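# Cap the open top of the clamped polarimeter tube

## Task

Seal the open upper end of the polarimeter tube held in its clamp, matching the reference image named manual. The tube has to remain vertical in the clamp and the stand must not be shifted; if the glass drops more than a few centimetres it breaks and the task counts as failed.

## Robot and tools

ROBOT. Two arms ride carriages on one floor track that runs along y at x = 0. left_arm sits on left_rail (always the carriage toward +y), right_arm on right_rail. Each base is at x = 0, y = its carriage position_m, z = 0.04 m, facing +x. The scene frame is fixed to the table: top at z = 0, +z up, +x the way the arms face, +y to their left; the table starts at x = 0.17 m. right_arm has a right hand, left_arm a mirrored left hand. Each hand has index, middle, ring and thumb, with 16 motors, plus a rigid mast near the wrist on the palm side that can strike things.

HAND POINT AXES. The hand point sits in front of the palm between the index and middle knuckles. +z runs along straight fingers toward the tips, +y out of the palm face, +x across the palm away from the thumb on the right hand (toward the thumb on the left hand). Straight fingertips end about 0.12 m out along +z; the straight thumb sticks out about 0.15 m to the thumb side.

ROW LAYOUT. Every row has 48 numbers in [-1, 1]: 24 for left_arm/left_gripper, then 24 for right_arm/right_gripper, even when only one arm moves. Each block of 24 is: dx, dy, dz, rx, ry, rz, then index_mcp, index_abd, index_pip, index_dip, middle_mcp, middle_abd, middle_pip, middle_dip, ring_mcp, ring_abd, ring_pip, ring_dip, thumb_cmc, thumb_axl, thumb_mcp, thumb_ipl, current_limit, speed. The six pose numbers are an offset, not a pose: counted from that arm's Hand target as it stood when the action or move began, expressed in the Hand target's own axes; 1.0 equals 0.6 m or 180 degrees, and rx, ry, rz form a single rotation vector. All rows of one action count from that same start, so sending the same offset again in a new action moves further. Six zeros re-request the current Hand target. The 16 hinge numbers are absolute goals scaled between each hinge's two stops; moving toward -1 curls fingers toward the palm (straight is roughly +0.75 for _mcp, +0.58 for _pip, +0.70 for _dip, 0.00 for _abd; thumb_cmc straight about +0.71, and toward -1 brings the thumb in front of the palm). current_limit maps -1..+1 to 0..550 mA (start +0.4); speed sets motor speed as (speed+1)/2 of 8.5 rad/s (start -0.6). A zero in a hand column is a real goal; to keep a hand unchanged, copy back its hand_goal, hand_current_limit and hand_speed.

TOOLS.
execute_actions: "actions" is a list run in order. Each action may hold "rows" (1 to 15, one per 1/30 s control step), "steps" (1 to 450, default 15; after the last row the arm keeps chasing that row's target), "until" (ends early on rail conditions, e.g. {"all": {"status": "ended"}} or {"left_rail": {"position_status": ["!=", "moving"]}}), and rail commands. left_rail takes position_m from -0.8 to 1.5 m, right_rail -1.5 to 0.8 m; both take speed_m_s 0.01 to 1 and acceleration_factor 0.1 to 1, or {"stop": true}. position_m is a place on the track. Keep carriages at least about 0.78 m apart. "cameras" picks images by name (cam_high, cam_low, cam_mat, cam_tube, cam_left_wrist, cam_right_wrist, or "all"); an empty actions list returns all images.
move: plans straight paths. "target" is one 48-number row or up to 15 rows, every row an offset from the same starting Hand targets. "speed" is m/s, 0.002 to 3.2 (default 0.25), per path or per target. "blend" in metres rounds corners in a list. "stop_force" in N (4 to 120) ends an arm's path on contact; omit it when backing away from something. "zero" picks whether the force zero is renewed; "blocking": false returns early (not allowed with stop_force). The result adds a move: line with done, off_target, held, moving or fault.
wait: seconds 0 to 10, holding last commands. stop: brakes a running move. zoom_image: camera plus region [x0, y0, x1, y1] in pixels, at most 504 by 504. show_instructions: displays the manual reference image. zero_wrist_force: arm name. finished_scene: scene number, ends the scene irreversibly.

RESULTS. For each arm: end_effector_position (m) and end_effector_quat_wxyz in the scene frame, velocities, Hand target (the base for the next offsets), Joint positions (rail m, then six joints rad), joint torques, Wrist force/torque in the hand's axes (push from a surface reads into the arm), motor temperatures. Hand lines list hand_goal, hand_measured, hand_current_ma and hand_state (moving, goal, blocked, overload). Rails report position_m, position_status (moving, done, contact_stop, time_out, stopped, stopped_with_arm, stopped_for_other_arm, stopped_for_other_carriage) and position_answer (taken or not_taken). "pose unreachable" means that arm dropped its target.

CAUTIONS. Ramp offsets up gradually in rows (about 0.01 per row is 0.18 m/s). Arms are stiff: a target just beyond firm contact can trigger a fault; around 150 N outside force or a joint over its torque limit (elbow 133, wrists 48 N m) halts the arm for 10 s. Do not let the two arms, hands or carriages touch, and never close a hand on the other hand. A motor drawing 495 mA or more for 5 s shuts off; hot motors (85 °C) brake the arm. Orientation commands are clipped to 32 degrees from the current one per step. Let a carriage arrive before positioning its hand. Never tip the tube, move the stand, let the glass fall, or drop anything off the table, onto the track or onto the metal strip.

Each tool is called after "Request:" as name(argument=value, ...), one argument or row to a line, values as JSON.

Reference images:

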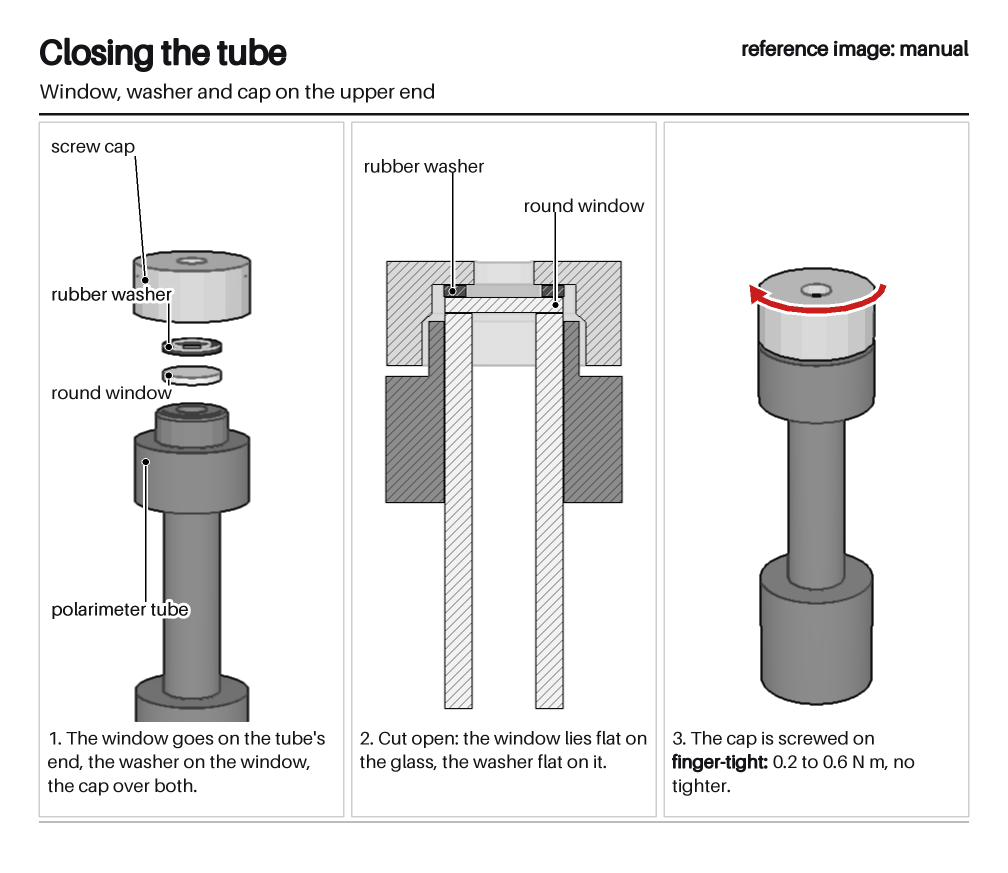

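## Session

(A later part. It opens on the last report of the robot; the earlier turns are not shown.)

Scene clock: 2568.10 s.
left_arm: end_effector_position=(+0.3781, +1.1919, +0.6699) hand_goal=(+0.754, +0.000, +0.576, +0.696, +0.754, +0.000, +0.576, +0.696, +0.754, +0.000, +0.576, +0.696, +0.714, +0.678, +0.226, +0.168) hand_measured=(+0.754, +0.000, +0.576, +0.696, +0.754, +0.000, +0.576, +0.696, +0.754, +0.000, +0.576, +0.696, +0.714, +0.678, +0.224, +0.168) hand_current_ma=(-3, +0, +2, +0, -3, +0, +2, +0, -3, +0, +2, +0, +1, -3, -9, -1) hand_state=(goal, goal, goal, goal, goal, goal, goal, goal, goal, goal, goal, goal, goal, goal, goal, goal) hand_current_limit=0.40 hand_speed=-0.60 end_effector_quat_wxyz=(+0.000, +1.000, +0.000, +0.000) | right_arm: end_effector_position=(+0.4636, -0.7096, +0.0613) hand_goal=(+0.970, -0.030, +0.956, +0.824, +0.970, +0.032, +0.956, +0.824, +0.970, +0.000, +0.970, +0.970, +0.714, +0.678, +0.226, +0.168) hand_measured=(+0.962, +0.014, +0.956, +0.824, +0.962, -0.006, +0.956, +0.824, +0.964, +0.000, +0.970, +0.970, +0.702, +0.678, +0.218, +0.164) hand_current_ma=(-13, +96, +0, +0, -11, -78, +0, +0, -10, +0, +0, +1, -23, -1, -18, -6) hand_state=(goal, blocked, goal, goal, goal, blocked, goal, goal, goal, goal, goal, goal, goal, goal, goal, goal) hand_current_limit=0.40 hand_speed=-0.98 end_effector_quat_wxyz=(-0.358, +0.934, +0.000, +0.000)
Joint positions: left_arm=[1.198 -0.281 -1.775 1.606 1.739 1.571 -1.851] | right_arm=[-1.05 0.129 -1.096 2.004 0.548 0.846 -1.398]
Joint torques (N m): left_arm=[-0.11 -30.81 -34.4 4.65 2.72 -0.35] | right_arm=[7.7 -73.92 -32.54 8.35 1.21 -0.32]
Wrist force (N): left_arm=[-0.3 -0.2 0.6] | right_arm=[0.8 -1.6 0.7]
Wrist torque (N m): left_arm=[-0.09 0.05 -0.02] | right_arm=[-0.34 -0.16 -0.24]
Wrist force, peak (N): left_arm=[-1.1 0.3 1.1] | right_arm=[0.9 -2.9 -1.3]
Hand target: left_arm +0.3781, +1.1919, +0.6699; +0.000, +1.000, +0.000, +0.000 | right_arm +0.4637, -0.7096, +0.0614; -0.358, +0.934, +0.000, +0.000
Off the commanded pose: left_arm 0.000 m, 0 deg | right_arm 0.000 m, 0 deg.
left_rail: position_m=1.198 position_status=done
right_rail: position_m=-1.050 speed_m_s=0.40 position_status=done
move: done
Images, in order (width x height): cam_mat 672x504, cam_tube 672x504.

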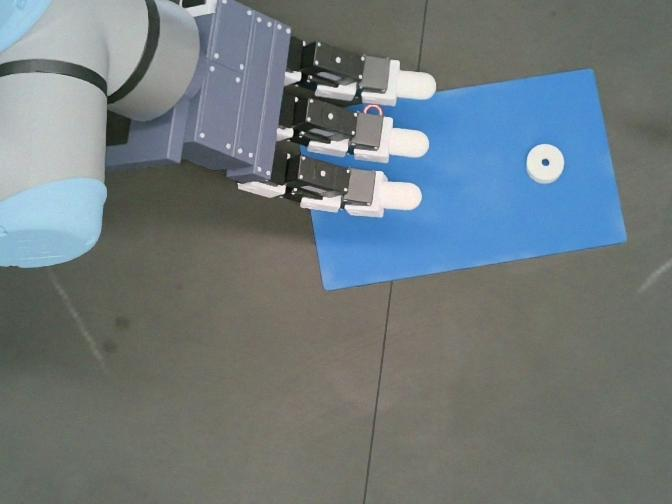

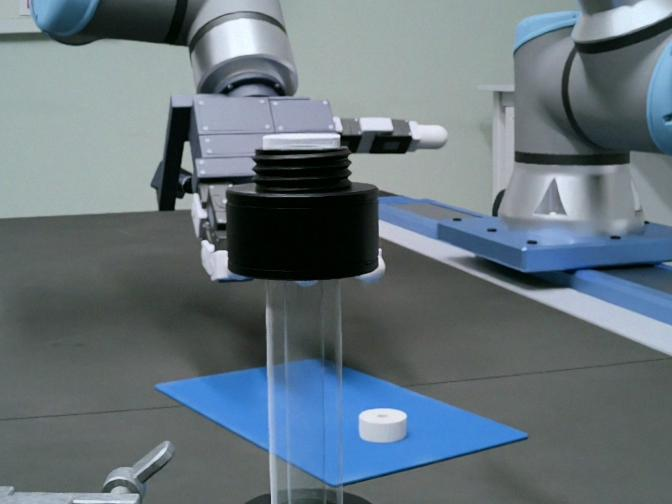

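Request:
move(
  target=[0,0,0,0,0,0,0.754,0,0.576,0.696,0.754,0,0.576,0.696,0.754,0,0.576,0.696,0.714,0.678,0.226,0.168,0.4,-0.6,0.273,-0.23262,-0.25835,0,0,0,0.97,-0.03,0.956,0.823,0.97,0.032,0.956,0.823,0.97,0,0.97,0.97,0.714,0.678,0.226,0.168,0.4,-0.98],
  speed=0.12,
  cameras=[],
)

Request:
execute_actions(
  actions=[
    {"right_rail":{"position_m":-0.57,"speed_m_s":0.3,"acceleration_factor":0.3},"steps":150,"until":{"right_rail":{"position_status":["!=","moving"]}}},
  ],
  cameras=["cam_high","cam_tube"],
)

Scene clock: 2575.63 s.
left_arm: end_effector_position=(+0.3781, +1.1919, +0.6699) hand_goal=(+0.754, +0.000, +0.576, +0.696, +0.754, +0.000, +0.576, +0.696, +0.754, +0.000, +0.576, +0.696, +0.714, +0.678, +0.226, +0.168) hand_measured=(+0.754, +0.000, +0.576, +0.696, +0.754, +0.000, +0.576, +0.696, +0.754, +0.000, +0.576, +0.696, +0.714, +0.678, +0.224, +0.168) hand_current_ma=(-3, +0, +2, +0, -3, +0, +2, +0, -3, +0, +2, +0, +1, -3, -9, -1) hand_state=(goal, goal, goal, goal, goal, goal, goal, goal, goal, goal, goal, goal, goal, goal, goal, goal) hand_current_limit=0.40 hand_speed=-0.60 end_effector_quat_wxyz=(+0.000, +1.000, +0.000, +0.000) | right_arm: end_effector_position=(+0.6273, -0.7095, +0.2700) hand_goal=(+0.970, -0.030, +0.956, +0.824, +0.970, +0.032, +0.956, +0.824, +0.970, +0.000, +0.970, +0.970, +0.714, +0.678, +0.226, +0.168) hand_measured=(+0.962, +0.014, +0.956, +0.824, +0.962, -0.006, +0.956, +0.824, +0.964, +0.000, +0.970, +0.970, +0.702, +0.678, +0.218, +0.164) hand_current_ma=(-13, +96, +0, +0, -12, -78, +0, +0, -10, +0, +0, +1, -23, -1, -18, -6) hand_state=(goal, blocked, goal, goal, goal, blocked, goal, goal, goal, goal, goal, goal, goal, goal, goal, goal) hand_current_limit=0.40 hand_speed=-0.98 end_effector_quat_wxyz=(-0.358, +0.934, +0.000, +0.000)
Joint positions: left_arm=[1.198 -0.281 -1.775 1.606 1.739 1.571 -1.851] | right_arm=[-1.05 0.098 -1.106 1.555 1.035 0.842 -1.44]
Joint torques (N m): left_arm=[-0.94 -31.08 -34.71 4.35 2.67 -0.44] | right_arm=[-19.29 -54.64 -45.79 9.12 -2.97 -3.69]
Wrist force (N): left_arm=[0.2 0.2 0.7] | right_arm=[0.8 -1.4 0.1]
Wrist torque (N m): left_arm=[-0.05 -0.01 0.01] | right_arm=[-0.24 -0.16 -0.09]
Wrist force, peak (N): left_arm=[-0.8 0.0 1.2] | right_arm=[1.1 -2.1 -0.8]
Hand target: left_arm +0.3781, +1.1919, +0.6699; +0.000, +1.000, +0.000, +0.000 | right_arm +0.6274, -0.7095, +0.2701; -0.358, +0.934, +0.000, +0.000
Off the commanded pose: left_arm 0.000 m, 0 deg | right_arm 0.000 m, 0 deg.
left_rail: position_m=1.198 position_status=done
right_rail: position_m=-1.050 speed_m_s=0.40 position_status=done
move: done
No camera images: "cameras" was empty.

Scene clock: 2578.10 s.
left_arm: end_effector_position=(+0.3781, +1.1919, +0.6699) hand_goal=(+0.754, +0.000, +0.576, +0.696, +0.754, +0.000, +0.576, +0.696, +0.754, +0.000, +0.576, +0.696, +0.714, +0.678, +0.226, +0.168) hand_measured=(+0.754, +0.000, +0.576, +0.696, +0.754, +0.000, +0.576, +0.696, +0.754, +0.000, +0.576, +0.696, +0.714, +0.678, +0.224, +0.168) hand_current_ma=(-3, +0, +2, +0, -3, +0, +2, +0, -3, +0, +2, +0, +1, -3, -9, -1) hand_state=(goal, goal, goal, goal, goal, goal, goal, goal, goal, goal, goal, goal, goal, goal, goal, goal) hand_current_limit=0.40 hand_speed=-0.60 end_effector_quat_wxyz=(+0.000, +1.000, +0.000, +0.000) | right_arm: end_effector_position=(+0.6274, -0.2295, +0.2701) hand_goal=(+0.970, -0.030, +0.956, +0.824, +0.970, +0.032, +0.956, +0.824, +0.970, +0.000, +0.970, +0.970, +0.714, +0.678, +0.226, +0.168) hand_measured=(+0.962, +0.014, +0.956, +0.824, +0.962, -0.006, +0.956, +0.824, +0.964, +0.000, +0.970, +0.970, +0.702, +0.678, +0.218, +0.164) hand_current_ma=(-13, +96, +0, +0, -12, -78, +0, +0, -10, +0, +0, +1, -23, -1, -18, -6) hand_state=(goal, blocked, goal, goal, goal, blocked, goal, goal, goal, goal, goal, goal, goal, goal, goal, goal) hand_current_limit=0.40 hand_speed=-0.98 end_effector_quat_wxyz=(-0.358, +0.934, +0.000, +0.000)
Joint positions: left_arm=[1.198 -0.281 -1.775 1.606 1.739 1.571 -1.851] | right_arm=[-0.57 0.098 -1.106 1.554 1.035 0.842 -1.44]
Joint torques (N m): left_arm=[-1.89 -30.89 -34.4 4.52 2.85 -0.37] | right_arm=[10 -55.73 -42.25 8.24 -0.17 -3.3]
Wrist force (N): left_arm=[-0.5 0.2 0.2] | right_arm=[0.9 -1.7 0.2]
Wrist torque (N m): left_arm=[-0.01 0.07 -0.05] | right_arm=[-0.28 -0.17 -0.08]
Wrist force, peak (N): left_arm=[-0.4 0.7 1.1] | right_arm=[0.9 -2.3 0.9]
Hand target: left_arm +0.3781, +1.1919, +0.6699; +0.000, +1.000, +0.000, +0.000 | right_arm +0.6274, -0.2295, +0.2701; -0.358, +0.934, +0.000, +0.000
Off the commanded pose: left_arm 0.000 m, 0 deg | right_arm 0.000 m, 0 deg.
left_rail: position_m=1.198 position_status=done
right_rail: position_m=-0.570 speed_m_s=0.30 position_status=done
Images, in order (width x height): cam_high 672x504, cam_tube 672x504.

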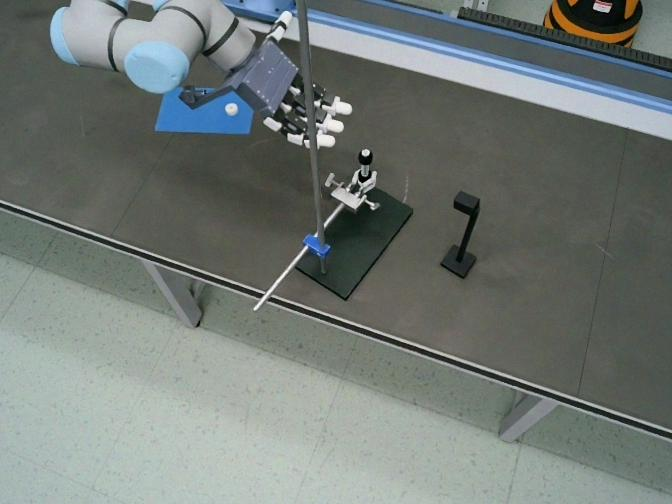

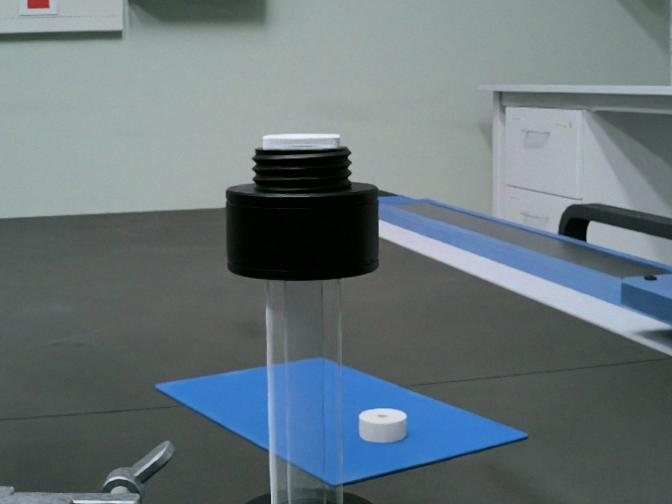

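Request:
move(
  target=[0,0,0,0,0,0,0.754,0,0.576,0.696,0.754,0,0.576,0.696,0.754,0,0.576,0.696,0.714,0.678,0.226,0.168,0.4,-0.6,0.0004,-0.04233,0.1774,0,0,0,0.97,-0.03,0.956,0.823,0.97,0.032,0.956,0.823,0.97,0,0.97,0.97,0.714,0.678,0.226,0.168,0.4,-0.98],
  speed=0.06,
  cameras=["cam_tube","cam_right_wrist"],
)

Request:
zoom_image(
  camera="cam_tube",
  region=[220, 60, 380, 180],
)

Request:
zoom_image(
  camera="cam_right_wrist",
  region=[250, 210, 340, 300],
)

Scene clock: 2588.80 s.
left_arm: end_effector_position=(+0.3781, +1.1919, +0.6699) hand_goal=(+0.754, +0.000, +0.576, +0.696, +0.754, +0.000, +0.576, +0.696, +0.754, +0.000, +0.576, +0.696, +0.714, +0.678, +0.226, +0.168) hand_measured=(+0.754, +0.000, +0.576, +0.696, +0.754, +0.000, +0.576, +0.696, +0.754, +0.000, +0.576, +0.696, +0.714, +0.678, +0.224, +0.168) hand_current_ma=(-3, +0, +2, +0, -3, +0, +2, +0, -3, +0, +2, +0, +1, -3, -9, -1) hand_state=(goal, goal, goal, goal, goal, goal, goal, goal, goal, goal, goal, goal, goal, goal, goal, goal) hand_current_limit=0.40 hand_speed=-0.60 end_effector_quat_wxyz=(+0.000, +1.000, +0.000, +0.000) | right_arm: end_effector_position=(+0.6276, -0.1395, +0.2080) hand_goal=(+0.970, -0.030, +0.956, +0.824, +0.970, +0.032, +0.956, +0.824, +0.970, +0.000, +0.970, +0.970, +0.714, +0.678, +0.226, +0.168) hand_measured=(+0.962, +0.014, +0.956, +0.824, +0.962, -0.006, +0.956, +0.824, +0.964, +0.000, +0.970, +0.970, +0.702, +0.678, +0.218, +0.164) hand_current_ma=(-13, +96, +0, +0, -12, -78, +0, +0, -10, +0, +0, +1, -23, -1, -18, -6) hand_state=(goal, blocked, goal, goal, goal, blocked, goal, goal, goal, goal, goal, goal, goal, goal, goal, goal) hand_current_limit=0.40 hand_speed=-0.98 end_effector_quat_wxyz=(-0.358, +0.934, +0.000, +0.000)
Joint positions: left_arm=[1.198 -0.281 -1.775 1.606 1.739 1.571 -1.851] | right_arm=[-0.57 0.227 -1.019 1.511 0.878 0.861 -1.27]
Joint torques (N m): left_arm=[-1.48 -31.88 -34.28 4.54 2.64 -0.32] | right_arm=[14.47 -58.53 -45.13 0.17 0.95 3.16]
Wrist force (N): left_arm=[-0.1 0.0 0.8] | right_arm=[0.8 -1.1 0.5]
Wrist torque (N m): left_arm=[-0.09 0.03 -0.01] | right_arm=[-0.24 -0.17 -0.23]
Wrist force, peak (N): left_arm=[-0.5 0.2 1.3] | right_arm=[1.1 -1.6 0.3]
Hand target: left_arm +0.3781, +1.1919, +0.6699; +0.000, +1.000, +0.000, +0.000 | right_arm +0.6276, -0.1394, +0.2080; -0.358, +0.934, +0.000, +0.000
Off the commanded pose: left_arm 0.000 m, 0 deg | right_arm 0.000 m, 0 deg.
left_rail: position_m=1.198 position_status=done
right_rail: position_m=-0.570 speed_m_s=0.30 position_status=done
move: done
Images, in order (width x height): cam_tube 672x504, cam_right_wrist 616x616.

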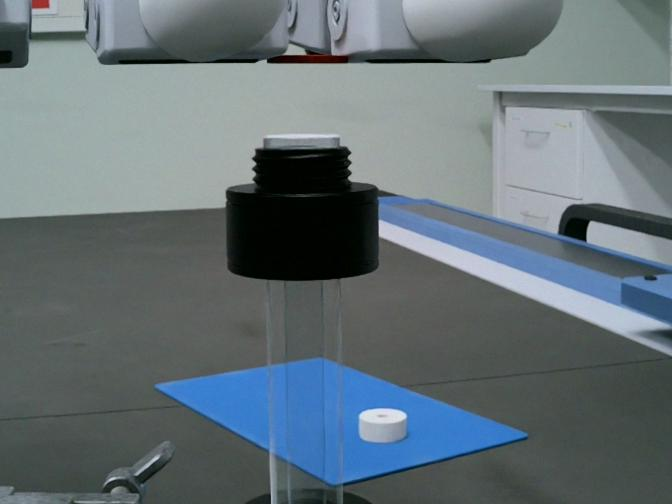

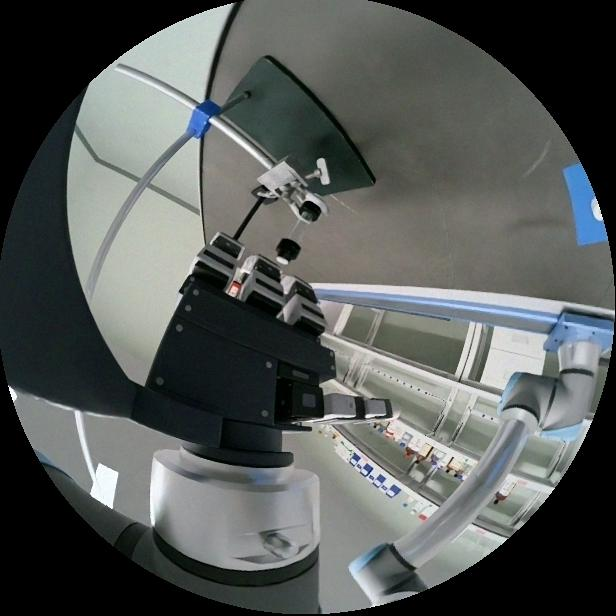

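Scaled by 3.150 from the camera's 672x504 image, which has a finer 960x720 frame.

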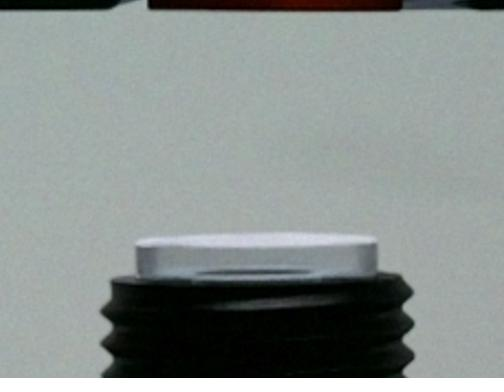

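Scaled by 5.600 from the camera's 616x616 image, which has a finer 880x880 frame.

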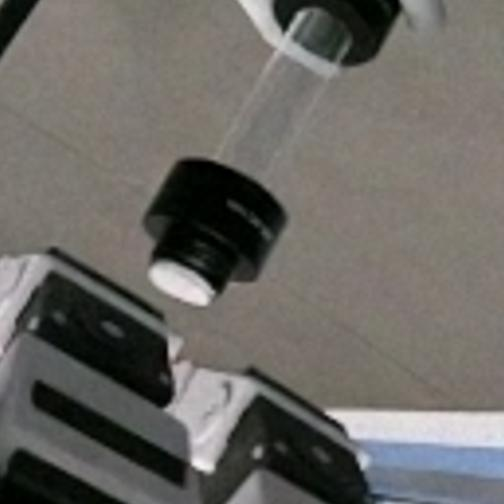

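Request:
move(
  target=[0,0,0,0,0,0,0.754,0,0.576,0.696,0.754,0,0.576,0.696,0.754,0,0.576,0.696,0.714,0.678,0.226,0.168,0.4,-0.6,0,0.01846,0.00805,0,0,0,0.97,-0.03,0.956,0.823,0.97,0.032,0.956,0.823,0.97,0,0.97,0.97,0.714,0.678,0.226,0.168,0.4,-0.98],
  speed=0.02,
  cameras=["cam_tube"],
)

Request:
zoom_image(
  camera="cam_tube",
  region=[245, 100, 365, 190],
)

Scene clock: 2600.30 s.
left_arm: end_effector_position=(+0.3781, +1.1919, +0.6699) hand_goal=(+0.754, +0.000, +0.576, +0.696, +0.754, +0.000, +0.576, +0.696, +0.754, +0.000, +0.576, +0.696, +0.714, +0.678, +0.226, +0.168) hand_measured=(+0.754, +0.000, +0.576, +0.696, +0.754, +0.000, +0.576, +0.696, +0.754, +0.000, +0.576, +0.696, +0.714, +0.678, +0.224, +0.168) hand_current_ma=(-3, +0, +2, +0, -3, +0, +2, +0, -3, +0, +2, +0, +1, -3, -9, -1) hand_state=(goal, goal, goal, goal, goal, goal, goal, goal, goal, goal, goal, goal, goal, goal, goal, goal) hand_current_limit=0.40 hand_speed=-0.60 end_effector_quat_wxyz=(+0.000, +1.000, +0.000, +0.000) | right_arm: end_effector_position=(+0.6276, -0.1444, +0.1971) hand_goal=(+0.970, -0.030, +0.956, +0.824, +0.970, +0.032, +0.956, +0.824, +0.970, +0.000, +0.970, +0.970, +0.714, +0.678, +0.226, +0.168) hand_measured=(+0.962, +0.014, +0.956, +0.824, +0.962, -0.006, +0.956, +0.824, +0.964, +0.000, +0.970, +0.970, +0.702, +0.678, +0.218, +0.164) hand_current_ma=(-13, +96, +0, +0, -12, -78, +0, +0, -10, +0, +0, +1, -23, -1, -18, -6) hand_state=(goal, blocked, goal, goal, goal, blocked, goal, goal, goal, goal, goal, goal, goal, goal, goal, goal) hand_current_limit=0.40 hand_speed=-0.98 end_effector_quat_wxyz=(-0.358, +0.934, +0.000, +0.000)
Joint positions: left_arm=[1.198 -0.281 -1.775 1.606 1.739 1.571 -1.851] | right_arm=[-0.57 0.22 -1.012 1.524 0.865 0.86 -1.279]
Joint torques (N m): left_arm=[-0.55 -31.08 -34.42 4.51 2.85 -0.48] | right_arm=[-20.49 -59.15 -27.2 0 -4.25 -3.13]
Wrist force (N): left_arm=[-0.4 0.2 0.7] | right_arm=[0.9 -1.5 0.4]
Wrist torque (N m): left_arm=[-0.04 0.07 -0.05] | right_arm=[-0.30 -0.19 -0.06]
Wrist force, peak (N): left_arm=[-1.2 0.5 0.9] | right_arm=[1.2 -1.5 -0.2]
Hand target: left_arm +0.3781, +1.1919, +0.6699; +0.000, +1.000, +0.000, +0.000 | right_arm +0.6276, -0.1445, +0.1970; -0.358, +0.934, +0.000, +0.000
Off the commanded pose: left_arm 0.000 m, 0 deg | right_arm 0.000 m, 0 deg.
left_rail: position_m=1.198 position_status=done
right_rail: position_m=-0.570 speed_m_s=0.30 position_status=done
move: done
Images, in order (width x height): cam_tube 672x504.

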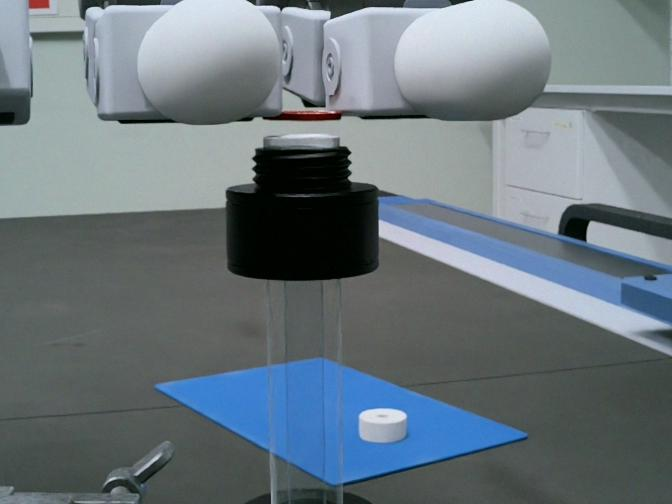

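Scaled by 4.200 from the camera's 672x504 image, which has a finer 960x720 frame.

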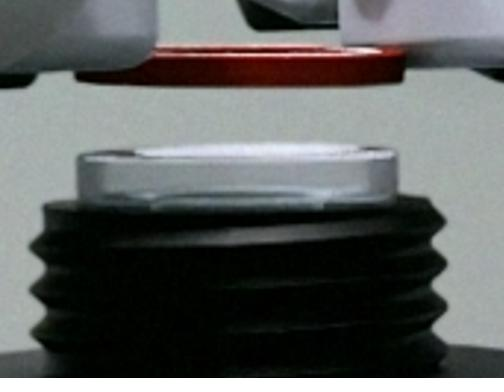

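Request:
execute_actions(
  actions=[],
  cameras=["cam_right_wrist","cam_high"],
)

Request:
zoom_image(
  camera="cam_right_wrist",
  region=[250, 220, 330, 300],
)

Request:
zoom_image(
  camera="cam_high",
  region=[325, 115, 405, 195],
)

Scene clock: 2614.27 s.
left_arm: end_effector_position=(+0.3781, +1.1919, +0.6699) hand_goal=(+0.754, +0.000, +0.576, +0.696, +0.754, +0.000, +0.576, +0.696, +0.754, +0.000, +0.576, +0.696, +0.714, +0.678, +0.226, +0.168) hand_measured=(+0.754, +0.000, +0.576, +0.696, +0.754, +0.000, +0.576, +0.696, +0.754, +0.000, +0.576, +0.696, +0.714, +0.678, +0.224, +0.168) hand_current_ma=(-3, +0, +2, +0, -3, +0, +2, +0, -3, +0, +2, +0, +1, -3, -9, -1) hand_state=(goal, goal, goal, goal, goal, goal, goal, goal, goal, goal, goal, goal, goal, goal, goal, goal) hand_current_limit=0.40 hand_speed=-0.60 end_effector_quat_wxyz=(+0.000, +1.000, +0.000, +0.000) | right_arm: end_effector_position=(+0.6276, -0.1445, +0.1970) hand_goal=(+0.970, -0.030, +0.956, +0.824, +0.970, +0.032, +0.956, +0.824, +0.970, +0.000, +0.970, +0.970, +0.714, +0.678, +0.226, +0.168) hand_measured=(+0.962, +0.014, +0.956, +0.824, +0.962, -0.006, +0.956, +0.824, +0.964, +0.000, +0.970, +0.970, +0.702, +0.678, +0.218, +0.164) hand_current_ma=(-13, +96, +0, +0, -12, -78, +0, +0, -10, +0, +0, +1, -23, -1, -18, -6) hand_state=(goal, blocked, goal, goal, goal, blocked, goal, goal, goal, goal, goal, goal, goal, goal, goal, goal) hand_current_limit=0.40 hand_speed=-0.98 end_effector_quat_wxyz=(-0.358, +0.934, +0.000, +0.000)
Joint positions: left_arm=[1.198 -0.281 -1.775 1.606 1.739 1.571 -1.851] | right_arm=[-0.57 0.22 -1.012 1.525 0.865 0.86 -1.279]
Joint velocities: within noise
Joint torques (N m): left_arm=[-1.04 -31.86 -34.3 4.53 2.59 -0.38] | right_arm=[-18.73 -58.45 -26.21 0.05 -4.19 -3.28]
Motor temperatures (°C): left_arm=[33 35 30 36 34 30] | right_arm=[30 37 31 35 36 42]
Wrist force (N): left_arm=[-0.3 0.3 0.3] | right_arm=[0.4 -1.7 0.3]
Wrist torque (N m): left_arm=[0.01 0.04 -0.05] | right_arm=[-0.31 -0.12 -0.12]
Wrist force, peak (N): left_arm=[-0.8 -0.1 1.1] | right_arm=[1.1 -1.7 0.0]
Hand target: left_arm +0.3781, +1.1919, +0.6699; +0.000, +1.000, +0.000, +0.000 | right_arm +0.6276, -0.1445, +0.1970; -0.358, +0.934, +0.000, +0.000
Off the commanded pose: left_arm 0.000 m, 0 deg | right_arm 0.000 m, 0 deg.
left_rail: position_m=1.198 position_status=done
right_rail: position_m=-0.570 speed_m_s=0.30 position_status=done
Images, in order (width x height): cam_high 672x504, cam_right_wrist 616x616.

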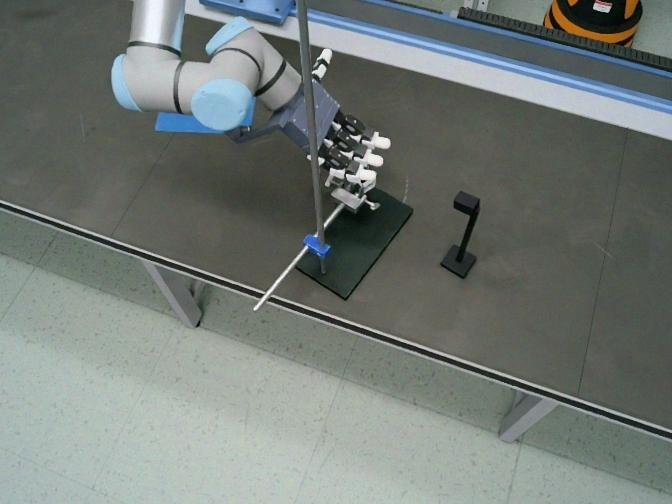

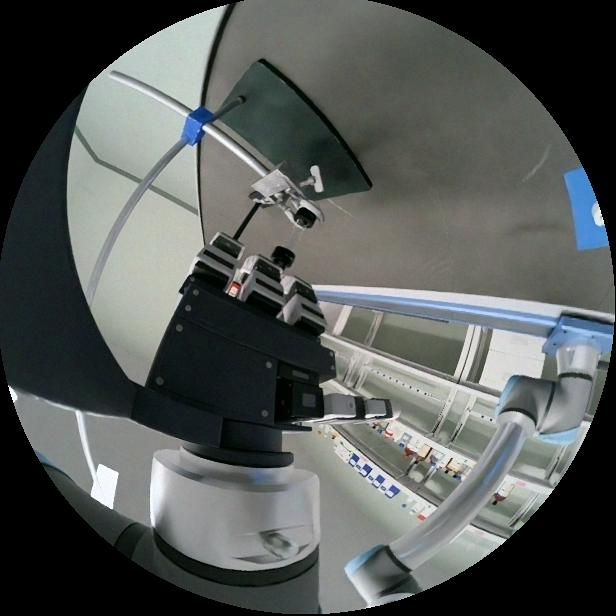

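Scaled by 6.300 from the camera's 616x616 image, which has a finer 880x880 frame.

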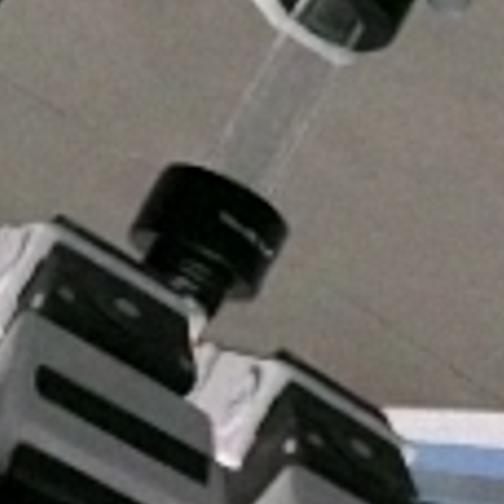

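Scaled by 6.300 from the camera's 672x504 image, which has a finer 960x720 frame.

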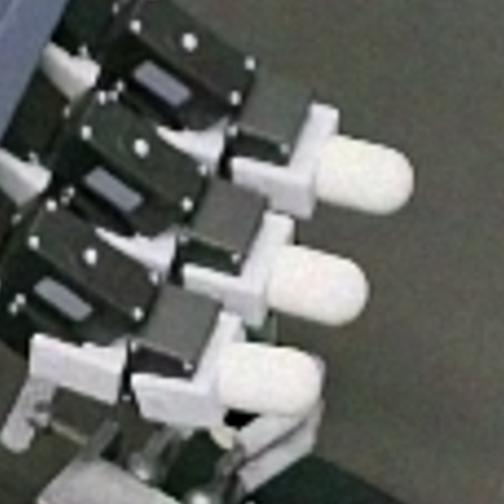

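Request:
move(
  target=[0,0,0,0,0,0,0.754,0,0.576,0.696,0.754,0,0.576,0.696,0.754,0,0.576,0.696,0.714,0.678,0.226,0.168,0.4,-0.6,0,0.00558,0.00619,0,0,0,0.97,-0.03,0.956,0.823,0.97,0.032,0.956,0.823,0.97,0,0.97,0.97,0.714,0.678,0.226,0.168,0.4,-0.98],
  speed=0.003,
  stop_force=4,
  cameras=["cam_tube"],
)

Request:
zoom_image(
  camera="cam_tube",
  region=[245, 100, 365, 190],
)

Scene clock: 2634.60 s.
left_arm: end_effector_position=(+0.3781, +1.1919, +0.6699) hand_goal=(+0.754, +0.000, +0.576, +0.696, +0.754, +0.000, +0.576, +0.696, +0.754, +0.000, +0.576, +0.696, +0.714, +0.678, +0.226, +0.168) hand_measured=(+0.754, +0.000, +0.576, +0.696, +0.754, +0.000, +0.576, +0.696, +0.754, +0.000, +0.576, +0.696, +0.714, +0.678, +0.224, +0.168) hand_current_ma=(-3, +0, +2, +0, -3, +0, +2, +0, -3, +0, +2, +0, +1, -3, -9, -1) hand_state=(goal, goal, goal, goal, goal, goal, goal, goal, goal, goal, goal, goal, goal, goal, goal, goal) hand_current_limit=0.40 hand_speed=-0.60 end_effector_quat_wxyz=(+0.000, +1.000, +0.000, +0.000) | right_arm: end_effector_position=(+0.6276, -0.1445, +0.1920) hand_goal=(+0.970, -0.030, +0.956, +0.824, +0.970, +0.032, +0.956, +0.824, +0.970, +0.000, +0.970, +0.970, +0.714, +0.678, +0.226, +0.168) hand_measured=(+0.970, +0.014, +0.956, +0.824, +0.972, -0.006, +0.958, +0.824, +0.964, +0.000, +0.970, +0.970, +0.702, +0.678, +0.218, +0.164) hand_current_ma=(+0, +96, +0, +0, +2, -78, +1, +0, -10, +0, +0, +1, -23, -1, -18, -6) hand_state=(goal, blocked, goal, goal, goal, blocked, goal, goal, goal, goal, goal, goal, goal, goal, goal, goal) hand_current_limit=0.40 hand_speed=-0.98 end_effector_quat_wxyz=(-0.358, +0.934, +0.000, +0.000)
Joint positions: left_arm=[1.198 -0.281 -1.775 1.606 1.739 1.571 -1.851] | right_arm=[-0.57 0.22 -1.008 1.528 0.857 0.86 -1.279]
Joint torques (N m): left_arm=[-1.07 -30.56 -34.34 4.57 2.79 -0.39] | right_arm=[-18.18 -57.18 -26.06 -0.12 -2.77 -3.6]
Wrist force (N): left_arm=[-0.3 -0.1 0.5] | right_arm=[1.0 -2.4 -1.2]
Wrist torque (N m): left_arm=[-0.07 0.05 -0.03] | right_arm=[-0.01 -0.20 -0.05]
Wrist force, peak (N): left_arm=[-1.3 -0.2 0.9] | right_arm=[1.0 -2.4 -1.7]
Hand target: left_arm +0.3781, +1.1919, +0.6699; +0.000, +1.000, +0.000, +0.000 | right_arm +0.6276, -0.1445, +0.1920; -0.358, +0.934, +0.000, +0.000
Off the commanded pose: left_arm 0.000 m, 0 deg | right_arm 0.000 m, 0 deg.
left_rail: position_m=1.198 position_status=done
right_rail: position_m=-0.570 speed_m_s=0.30 position_status=done
move: done
Images, in order (width x height): cam_tube 672x504.

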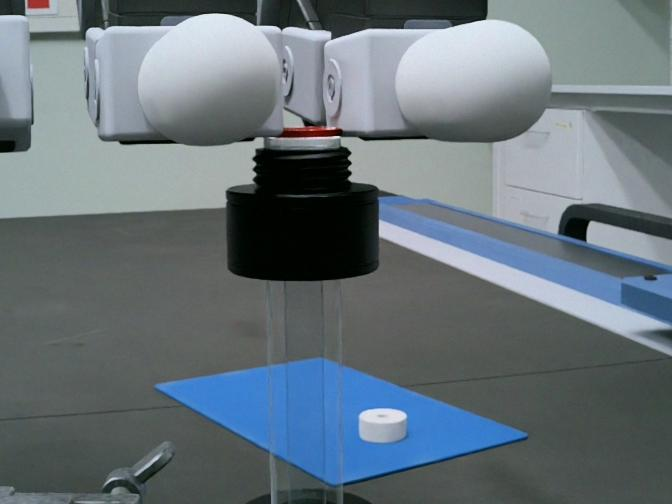

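Scaled by 4.200 from the camera's 672x504 image, which has a finer 960x720 frame.

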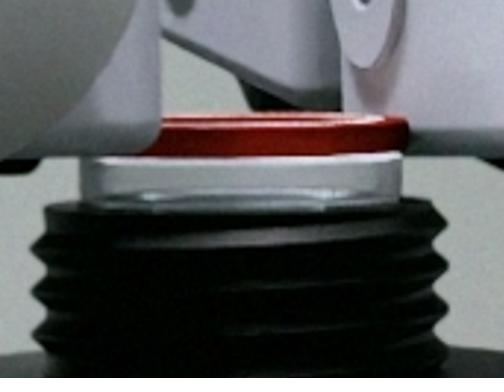

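Request:
move(
  target=[0,0,0,0,0,0,0.754,0,0.576,0.696,0.754,0,0.576,0.696,0.754,0,0.576,0.696,0.714,0.678,0.226,0.168,0.4,-0.6,0,-0.00112,-0.00124,0,0,0,0.97,-0.03,0.956,0.823,0.97,0.032,0.956,0.823,0.97,0,0.97,0.97,0.714,0.678,0.226,0.168,0.4,-0.98],
  speed=0.003,
  cameras=["cam_tube"],
)

Request:
zoom_image(
  camera="cam_tube",
  region=[245, 100, 365, 190],
)

Scene clock: 2641.63 s.
left_arm: end_effector_position=(+0.3781, +1.1919, +0.6699) hand_goal=(+0.754, +0.000, +0.576, +0.696, +0.754, +0.000, +0.576, +0.696, +0.754, +0.000, +0.576, +0.696, +0.714, +0.678, +0.226, +0.168) hand_measured=(+0.754, +0.000, +0.576, +0.696, +0.754, +0.000, +0.576, +0.696, +0.754, +0.000, +0.576, +0.696, +0.714, +0.678, +0.224, +0.168) hand_current_ma=(-3, +0, +2, +0, -3, +0, +2, +0, -3, +0, +2, +0, +1, -3, -9, -1) hand_state=(goal, goal, goal, goal, goal, goal, goal, goal, goal, goal, goal, goal, goal, goal, goal, goal) hand_current_limit=0.40 hand_speed=-0.60 end_effector_quat_wxyz=(+0.000, +1.000, +0.000, +0.000) | right_arm: end_effector_position=(+0.6276, -0.1445, +0.1929) hand_goal=(+0.970, -0.030, +0.956, +0.824, +0.970, +0.032, +0.956, +0.824, +0.970, +0.000, +0.970, +0.970, +0.714, +0.678, +0.226, +0.168) hand_measured=(+0.966, +0.014, +0.956, +0.824, +0.968, -0.006, +0.958, +0.824, +0.964, +0.000, +0.970, +0.970, +0.702, +0.678, +0.218, +0.164) hand_current_ma=(-7, +96, +0, +0, -3, -78, +1, +0, -10, +0, +0, +1, -23, -1, -18, -6) hand_state=(goal, blocked, goal, goal, goal, blocked, goal, goal, goal, goal, goal, goal, goal, goal, goal, goal) hand_current_limit=0.40 hand_speed=-0.98 end_effector_quat_wxyz=(-0.358, +0.934, +0.000, +0.000)
Joint positions: left_arm=[1.198 -0.281 -1.775 1.606 1.739 1.571 -1.851] | right_arm=[-0.57 0.22 -1.009 1.527 0.859 0.86 -1.279]
Joint torques (N m): left_arm=[-1.28 -31.36 -33.69 4.47 2.72 -0.31] | right_arm=[-16.96 -85.5 -43.28 8.37 -0.05 -2.62]
Wrist force (N): left_arm=[-0.2 0.0 0.6] | right_arm=[0.7 -1.4 -0.1]
Wrist torque (N m): left_arm=[-0.07 0.05 -0.03] | right_arm=[-0.17 -0.16 -0.08]
Wrist force, peak (N): left_arm=[-1.0 0.2 0.9] | right_arm=[0.8 -2.6 -1.9]
Hand target: left_arm +0.3781, +1.1919, +0.6699; +0.000, +1.000, +0.000, +0.000 | right_arm +0.6276, -0.1445, +0.1930; -0.358, +0.934, +0.000, +0.000
Off the commanded pose: left_arm 0.000 m, 0 deg | right_arm 0.000 m, 0 deg.
left_rail: position_m=1.198 position_status=done
right_rail: position_m=-0.570 speed_m_s=0.30 position_status=done
move: done
Images, in order (width x height): cam_tube 672x504.

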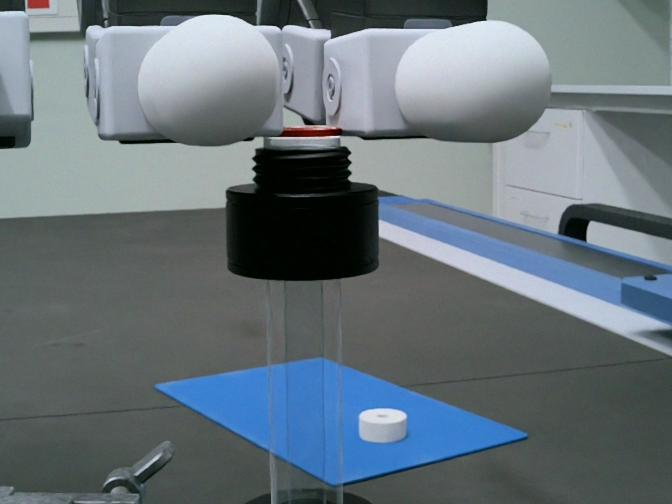

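Scaled by 4.200 from the camera's 672x504 image, which has a finer 960x720 frame.

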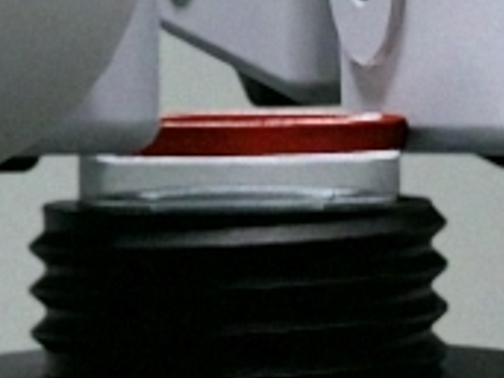

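Request:
execute_actions(
  actions=[
    {"rows":[[0,0,0,0,0,0,0.754,0,0.576,0.696,0.754,0,0.576,0.696,0.754,0,0.576,0.696,0.714,0.678,0.226,0.168,0.4,-0.6,0,0,0,0,0,0,0.97,0.0,0.956,0.823,0.97,0.006,0.956,0.823,0.97,0,0.97,0.97,0.714,0.678,0.226,0.168,0.4,-0.98]],"steps":20},
    {"rows":[[0,0,0,0,0,0,0.754,0,0.576,0.696,0.754,0,0.576,0.696,0.754,0,0.576,0.696,0.714,0.678,0.226,0.168,0.4,-0.6,0,0,0,0,0,0,0.97,0.014,0.956,0.823,0.97,-0.006,0.956,0.823,0.97,0,0.97,0.97,0.714,0.678,0.226,0.168,0.4,-0.985]],"steps":20},
  ],
  cameras=["cam_tube"],
)

Request:
zoom_image(
  camera="cam_tube",
  region=[245, 100, 365, 190],
)

Request:
execute_actions(
  actions=[
    {"rows":[[0,0,0,0,0,0,0.754,0,0.576,0.696,0.754,0,0.576,0.696,0.754,0,0.576,0.696,0.714,0.678,0.226,0.168,0.4,-0.6,0,0,0,0,0,0,0.97,0.06,0.956,0.823,0.97,-0.055,0.956,0.823,0.97,0,0.97,0.97,0.714,0.678,0.226,0.168,0.4,-0.98]],"steps":35},
  ],
  cameras=["cam_tube"],
)

Request:
zoom_image(
  camera="cam_tube",
  region=[245, 100, 365, 190],
)

Scene clock: 2651.07 s.
left_arm: end_effector_position=(+0.3781, +1.1919, +0.6699) hand_goal=(+0.754, +0.000, +0.576, +0.696, +0.754, +0.000, +0.576, +0.696, +0.754, +0.000, +0.576, +0.696, +0.714, +0.678, +0.226, +0.168) hand_measured=(+0.754, +0.000, +0.576, +0.696, +0.754, +0.000, +0.576, +0.696, +0.754, +0.000, +0.576, +0.696, +0.714, +0.678, +0.224, +0.168) hand_current_ma=(-3, +0, +2, +0, -3, +0, +2, +0, -3, +0, +2, +0, +1, -3, -9, -1) hand_state=(goal, goal, goal, goal, goal, goal, goal, goal, goal, goal, goal, goal, goal, goal, goal, goal) hand_current_limit=0.40 hand_speed=-0.60 end_effector_quat_wxyz=(+0.000, +1.000, +0.000, +0.000) | right_arm: end_effector_position=(+0.6276, -0.1445, +0.1930) hand_goal=(+0.970, +0.014, +0.956, +0.824, +0.970, -0.006, +0.956, +0.824, +0.970, +0.000, +0.970, +0.970, +0.714, +0.678, +0.226, +0.168) hand_measured=(+0.964, +0.018, +0.956, +0.824, +0.966, -0.010, +0.958, +0.824, +0.964, +0.000, +0.970, +0.970, +0.702, +0.678, +0.218, +0.164) hand_current_ma=(-8, +5, +0, +0, -4, -5, +1, +0, -10, +0, +0, +1, -23, -1, -18, -6) hand_state=(goal, goal, goal, goal, goal, goal, goal, goal, goal, goal, goal, goal, goal, goal, goal, goal) hand_current_limit=0.40 hand_speed=-0.98 end_effector_quat_wxyz=(-0.358, +0.934, +0.000, +0.000)
Joint positions: left_arm=[1.198 -0.281 -1.775 1.606 1.739 1.571 -1.851] | right_arm=[-0.57 0.22 -1.009 1.527 0.859 0.86 -1.279]
Joint torques (N m): left_arm=[-0.82 -31.24 -33.98 4.56 2.73 -0.36] | right_arm=[-10.2 -86.91 -43.82 8.25 -0.08 -0.55]
Wrist force (N): left_arm=[0.0 0.1 1.2] | right_arm=[0.9 -1.9 -0.1]
Wrist torque (N m): left_arm=[-0.10 0.04 -0.02] | right_arm=[-0.24 -0.17 -0.07]
Wrist force, peak (N): left_arm=[-0.7 0.2 1.2] | right_arm=[0.9 -1.9 -0.5]
Hand target: left_arm +0.3781, +1.1919, +0.6699; +0.000, +1.000, +0.000, +0.000 | right_arm +0.6276, -0.1445, +0.1930; -0.358, +0.934, +0.000, +0.000
Off the commanded pose: left_arm 0.000 m, 0 deg | right_arm 0.000 m, 0 deg.
left_rail: position_m=1.198 position_status=done
right_rail: position_m=-0.570 speed_m_s=0.30 position_status=done
Images, in order (width x height): cam_tube 672x504.

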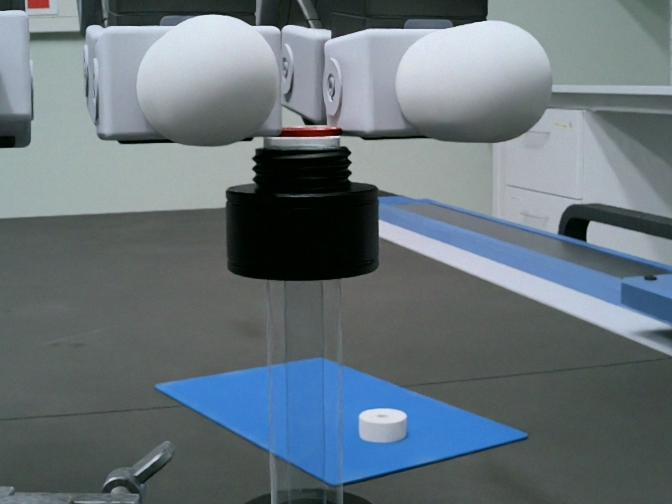

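Scaled by 4.200 from the camera's 672x504 image, which has a finer 960x720 frame.

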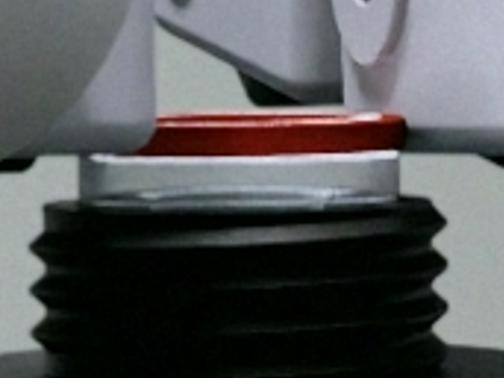

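Scene clock: 2652.43 s.
left_arm: end_effector_position=(+0.3781, +1.1919, +0.6699) hand_goal=(+0.754, +0.000, +0.576, +0.696, +0.754, +0.000, +0.576, +0.696, +0.754, +0.000, +0.576, +0.696, +0.714, +0.678, +0.226, +0.168) hand_measured=(+0.754, +0.000, +0.576, +0.696, +0.754, +0.000, +0.576, +0.696, +0.754, +0.000, +0.576, +0.696, +0.714, +0.678, +0.224, +0.168) hand_current_ma=(-3, +0, +2, +0, -3, +0, +2, +0, -3, +0, +2, +0, +1, -3, -9, -1) hand_state=(goal, goal, goal, goal, goal, goal, goal, goal, goal, goal, goal, goal, goal, goal, goal, goal) hand_current_limit=0.40 hand_speed=-0.60 end_effector_quat_wxyz=(+0.000, +1.000, +0.000, +0.000) | right_arm: end_effector_position=(+0.6276, -0.1445, +0.1930) hand_goal=(+0.970, +0.060, +0.956, +0.824, +0.970, -0.054, +0.956, +0.824, +0.970, +0.000, +0.970, +0.970, +0.714, +0.678, +0.226, +0.168) hand_measured=(+0.962, +0.056, +0.956, +0.824, +0.962, -0.050, +0.956, +0.824, +0.964, +0.000, +0.970, +0.970, +0.702, +0.678, +0.218, +0.164) hand_current_ma=(-12, -4, +0, +0, -11, +3, +0, +0, -10, +0, +0, +1, -23, -1, -18, -6) hand_state=(goal, goal, goal, goal, goal, goal, goal, goal, goal, goal, goal, goal, goal, goal, goal, goal) hand_current_limit=0.40 hand_speed=-0.98 end_effector_quat_wxyz=(-0.358, +0.934, +0.000, +0.000)
Joint positions: left_arm=[1.198 -0.281 -1.775 1.606 1.739 1.571 -1.851] | right_arm=[-0.57 0.22 -1.009 1.527 0.859 0.86 -1.279]
Joint torques (N m): left_arm=[-1.61 -30.69 -34.51 4.59 2.57 -0.28] | right_arm=[-8.72 -86.55 -44.7 8.16 -0.11 0.41]
Wrist force (N): left_arm=[-0.5 0.0 0.9] | right_arm=[0.8 -1.2 0.2]
Wrist torque (N m): left_arm=[-0.10 0.09 -0.05] | right_arm=[-0.23 -0.17 -0.07]
Wrist force, peak (N): left_arm=[-0.7 0.6 1.3] | right_arm=[0.9 -1.7 -0.2]
Hand target: left_arm +0.3781, +1.1919, +0.6699; +0.000, +1.000, +0.000, +0.000 | right_arm +0.6276, -0.1445, +0.1930; -0.358, +0.934, +0.000, +0.000
Off the commanded pose: left_arm 0.000 m, 0 deg | right_arm 0.000 m, 0 deg.
left_rail: position_m=1.198 position_status=done
right_rail: position_m=-0.570 speed_m_s=0.30 position_status=done
Images, in order (width x height): cam_tube 672x504.

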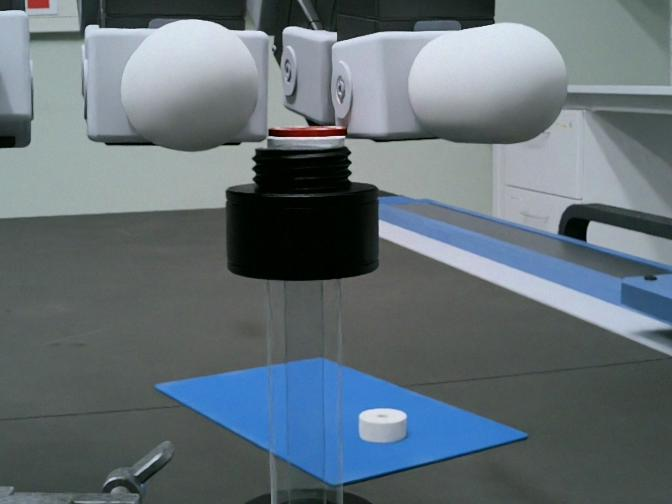

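Scaled by 4.200 from the camera's 672x504 image, which has a finer 960x720 frame.

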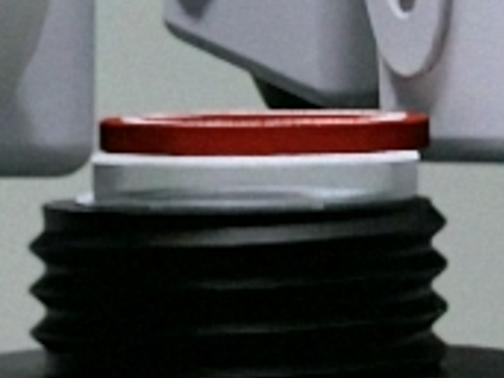

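Request:
execute_actions(
  actions=[],
  cameras=["cam_tube","cam_high"],
)

Request:
zoom_image(
  camera="cam_tube",
  region=[245, 60, 365, 190],
)

Scene clock: 2676.67 s.
left_arm: end_effector_position=(+0.3781, +1.1919, +0.6699) hand_goal=(+0.754, +0.000, +0.576, +0.696, +0.754, +0.000, +0.576, +0.696, +0.754, +0.000, +0.576, +0.696, +0.714, +0.678, +0.226, +0.168) hand_measured=(+0.754, +0.000, +0.576, +0.696, +0.754, +0.000, +0.576, +0.696, +0.754, +0.000, +0.576, +0.696, +0.714, +0.678, +0.224, +0.168) hand_current_ma=(-3, +0, +2, +0, -3, +0, +2, +0, -3, +0, +2, +0, +1, -3, -9, -1) hand_state=(goal, goal, goal, goal, goal, goal, goal, goal, goal, goal, goal, goal, goal, goal, goal, goal) hand_current_limit=0.40 hand_speed=-0.60 end_effector_quat_wxyz=(+0.000, +1.000, +0.000, +0.000) | right_arm: end_effector_position=(+0.6276, -0.1445, +0.1930) hand_goal=(+0.970, +0.060, +0.956, +0.824, +0.970, -0.054, +0.956, +0.824, +0.970, +0.000, +0.970, +0.970, +0.714, +0.678, +0.226, +0.168) hand_measured=(+0.962, +0.056, +0.956, +0.824, +0.962, -0.050, +0.956, +0.824, +0.964, +0.000, +0.970, +0.970, +0.702, +0.678, +0.218, +0.164) hand_current_ma=(-12, -4, +0, +0, -11, +3, +0, +0, -10, +0, +0, +1, -23, -1, -18, -6) hand_state=(goal, goal, goal, goal, goal, goal, goal, goal, goal, goal, goal, goal, goal, goal, goal, goal) hand_current_limit=0.40 hand_speed=-0.98 end_effector_quat_wxyz=(-0.358, +0.934, +0.000, +0.000)
Joint positions: left_arm=[1.198 -0.281 -1.775 1.606 1.739 1.571 -1.851] | right_arm=[-0.57 0.22 -1.009 1.527 0.859 0.86 -1.279]
Joint velocities: within noise
Joint torques (N m): left_arm=[-1.4 -31.01 -34.66 4.5 2.8 -0.41] | right_arm=[-4.15 -86.56 -44.03 7.94 -0.39 2.17]
Motor temperatures (°C): left_arm=[33 35 30 36 34 30] | right_arm=[30 37 31 35 36 42]
Wrist force (N): left_arm=[-0.6 0.1 0.2] | right_arm=[0.6 -1.2 0.2]
Wrist torque (N m): left_arm=[-0.02 0.08 -0.06] | right_arm=[-0.24 -0.14 -0.09]
Wrist force, peak (N): left_arm=[-0.6 0.1 1.2] | right_arm=[1.1 -1.5 0.2]
Hand target: left_arm +0.3781, +1.1919, +0.6699; +0.000, +1.000, +0.000, +0.000 | right_arm +0.6276, -0.1445, +0.1930; -0.358, +0.934, +0.000, +0.000
Off the commanded pose: left_arm 0.000 m, 0 deg | right_arm 0.000 m, 0 deg.
left_rail: position_m=1.198 position_status=done
right_rail: position_m=-0.570 speed_m_s=0.30 position_status=done
Images, in order (width x height): cam_high 672x504, cam_tube 672x504.

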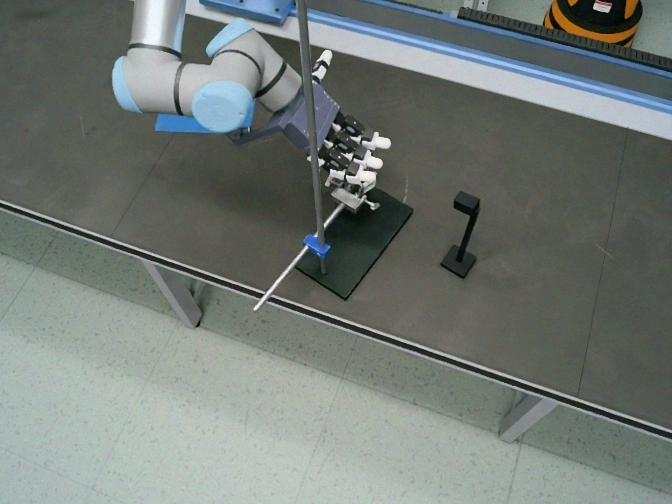

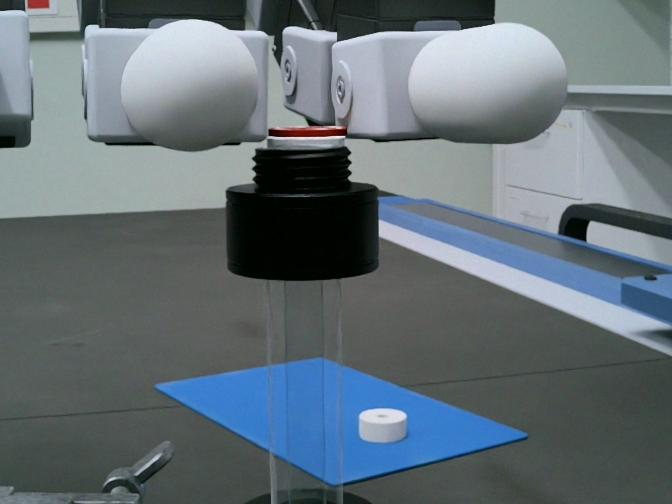

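Scaled by 3.877 from the camera's 672x504 image, which has a finer 960x720 frame.

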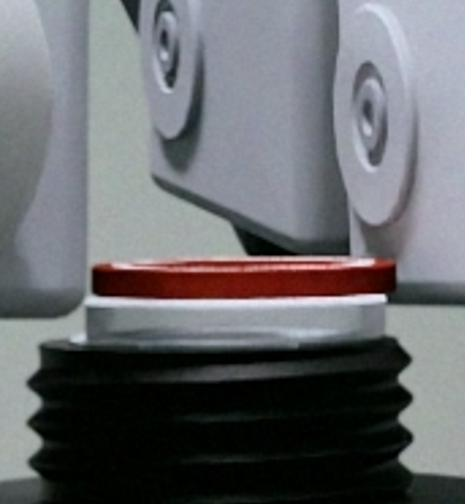

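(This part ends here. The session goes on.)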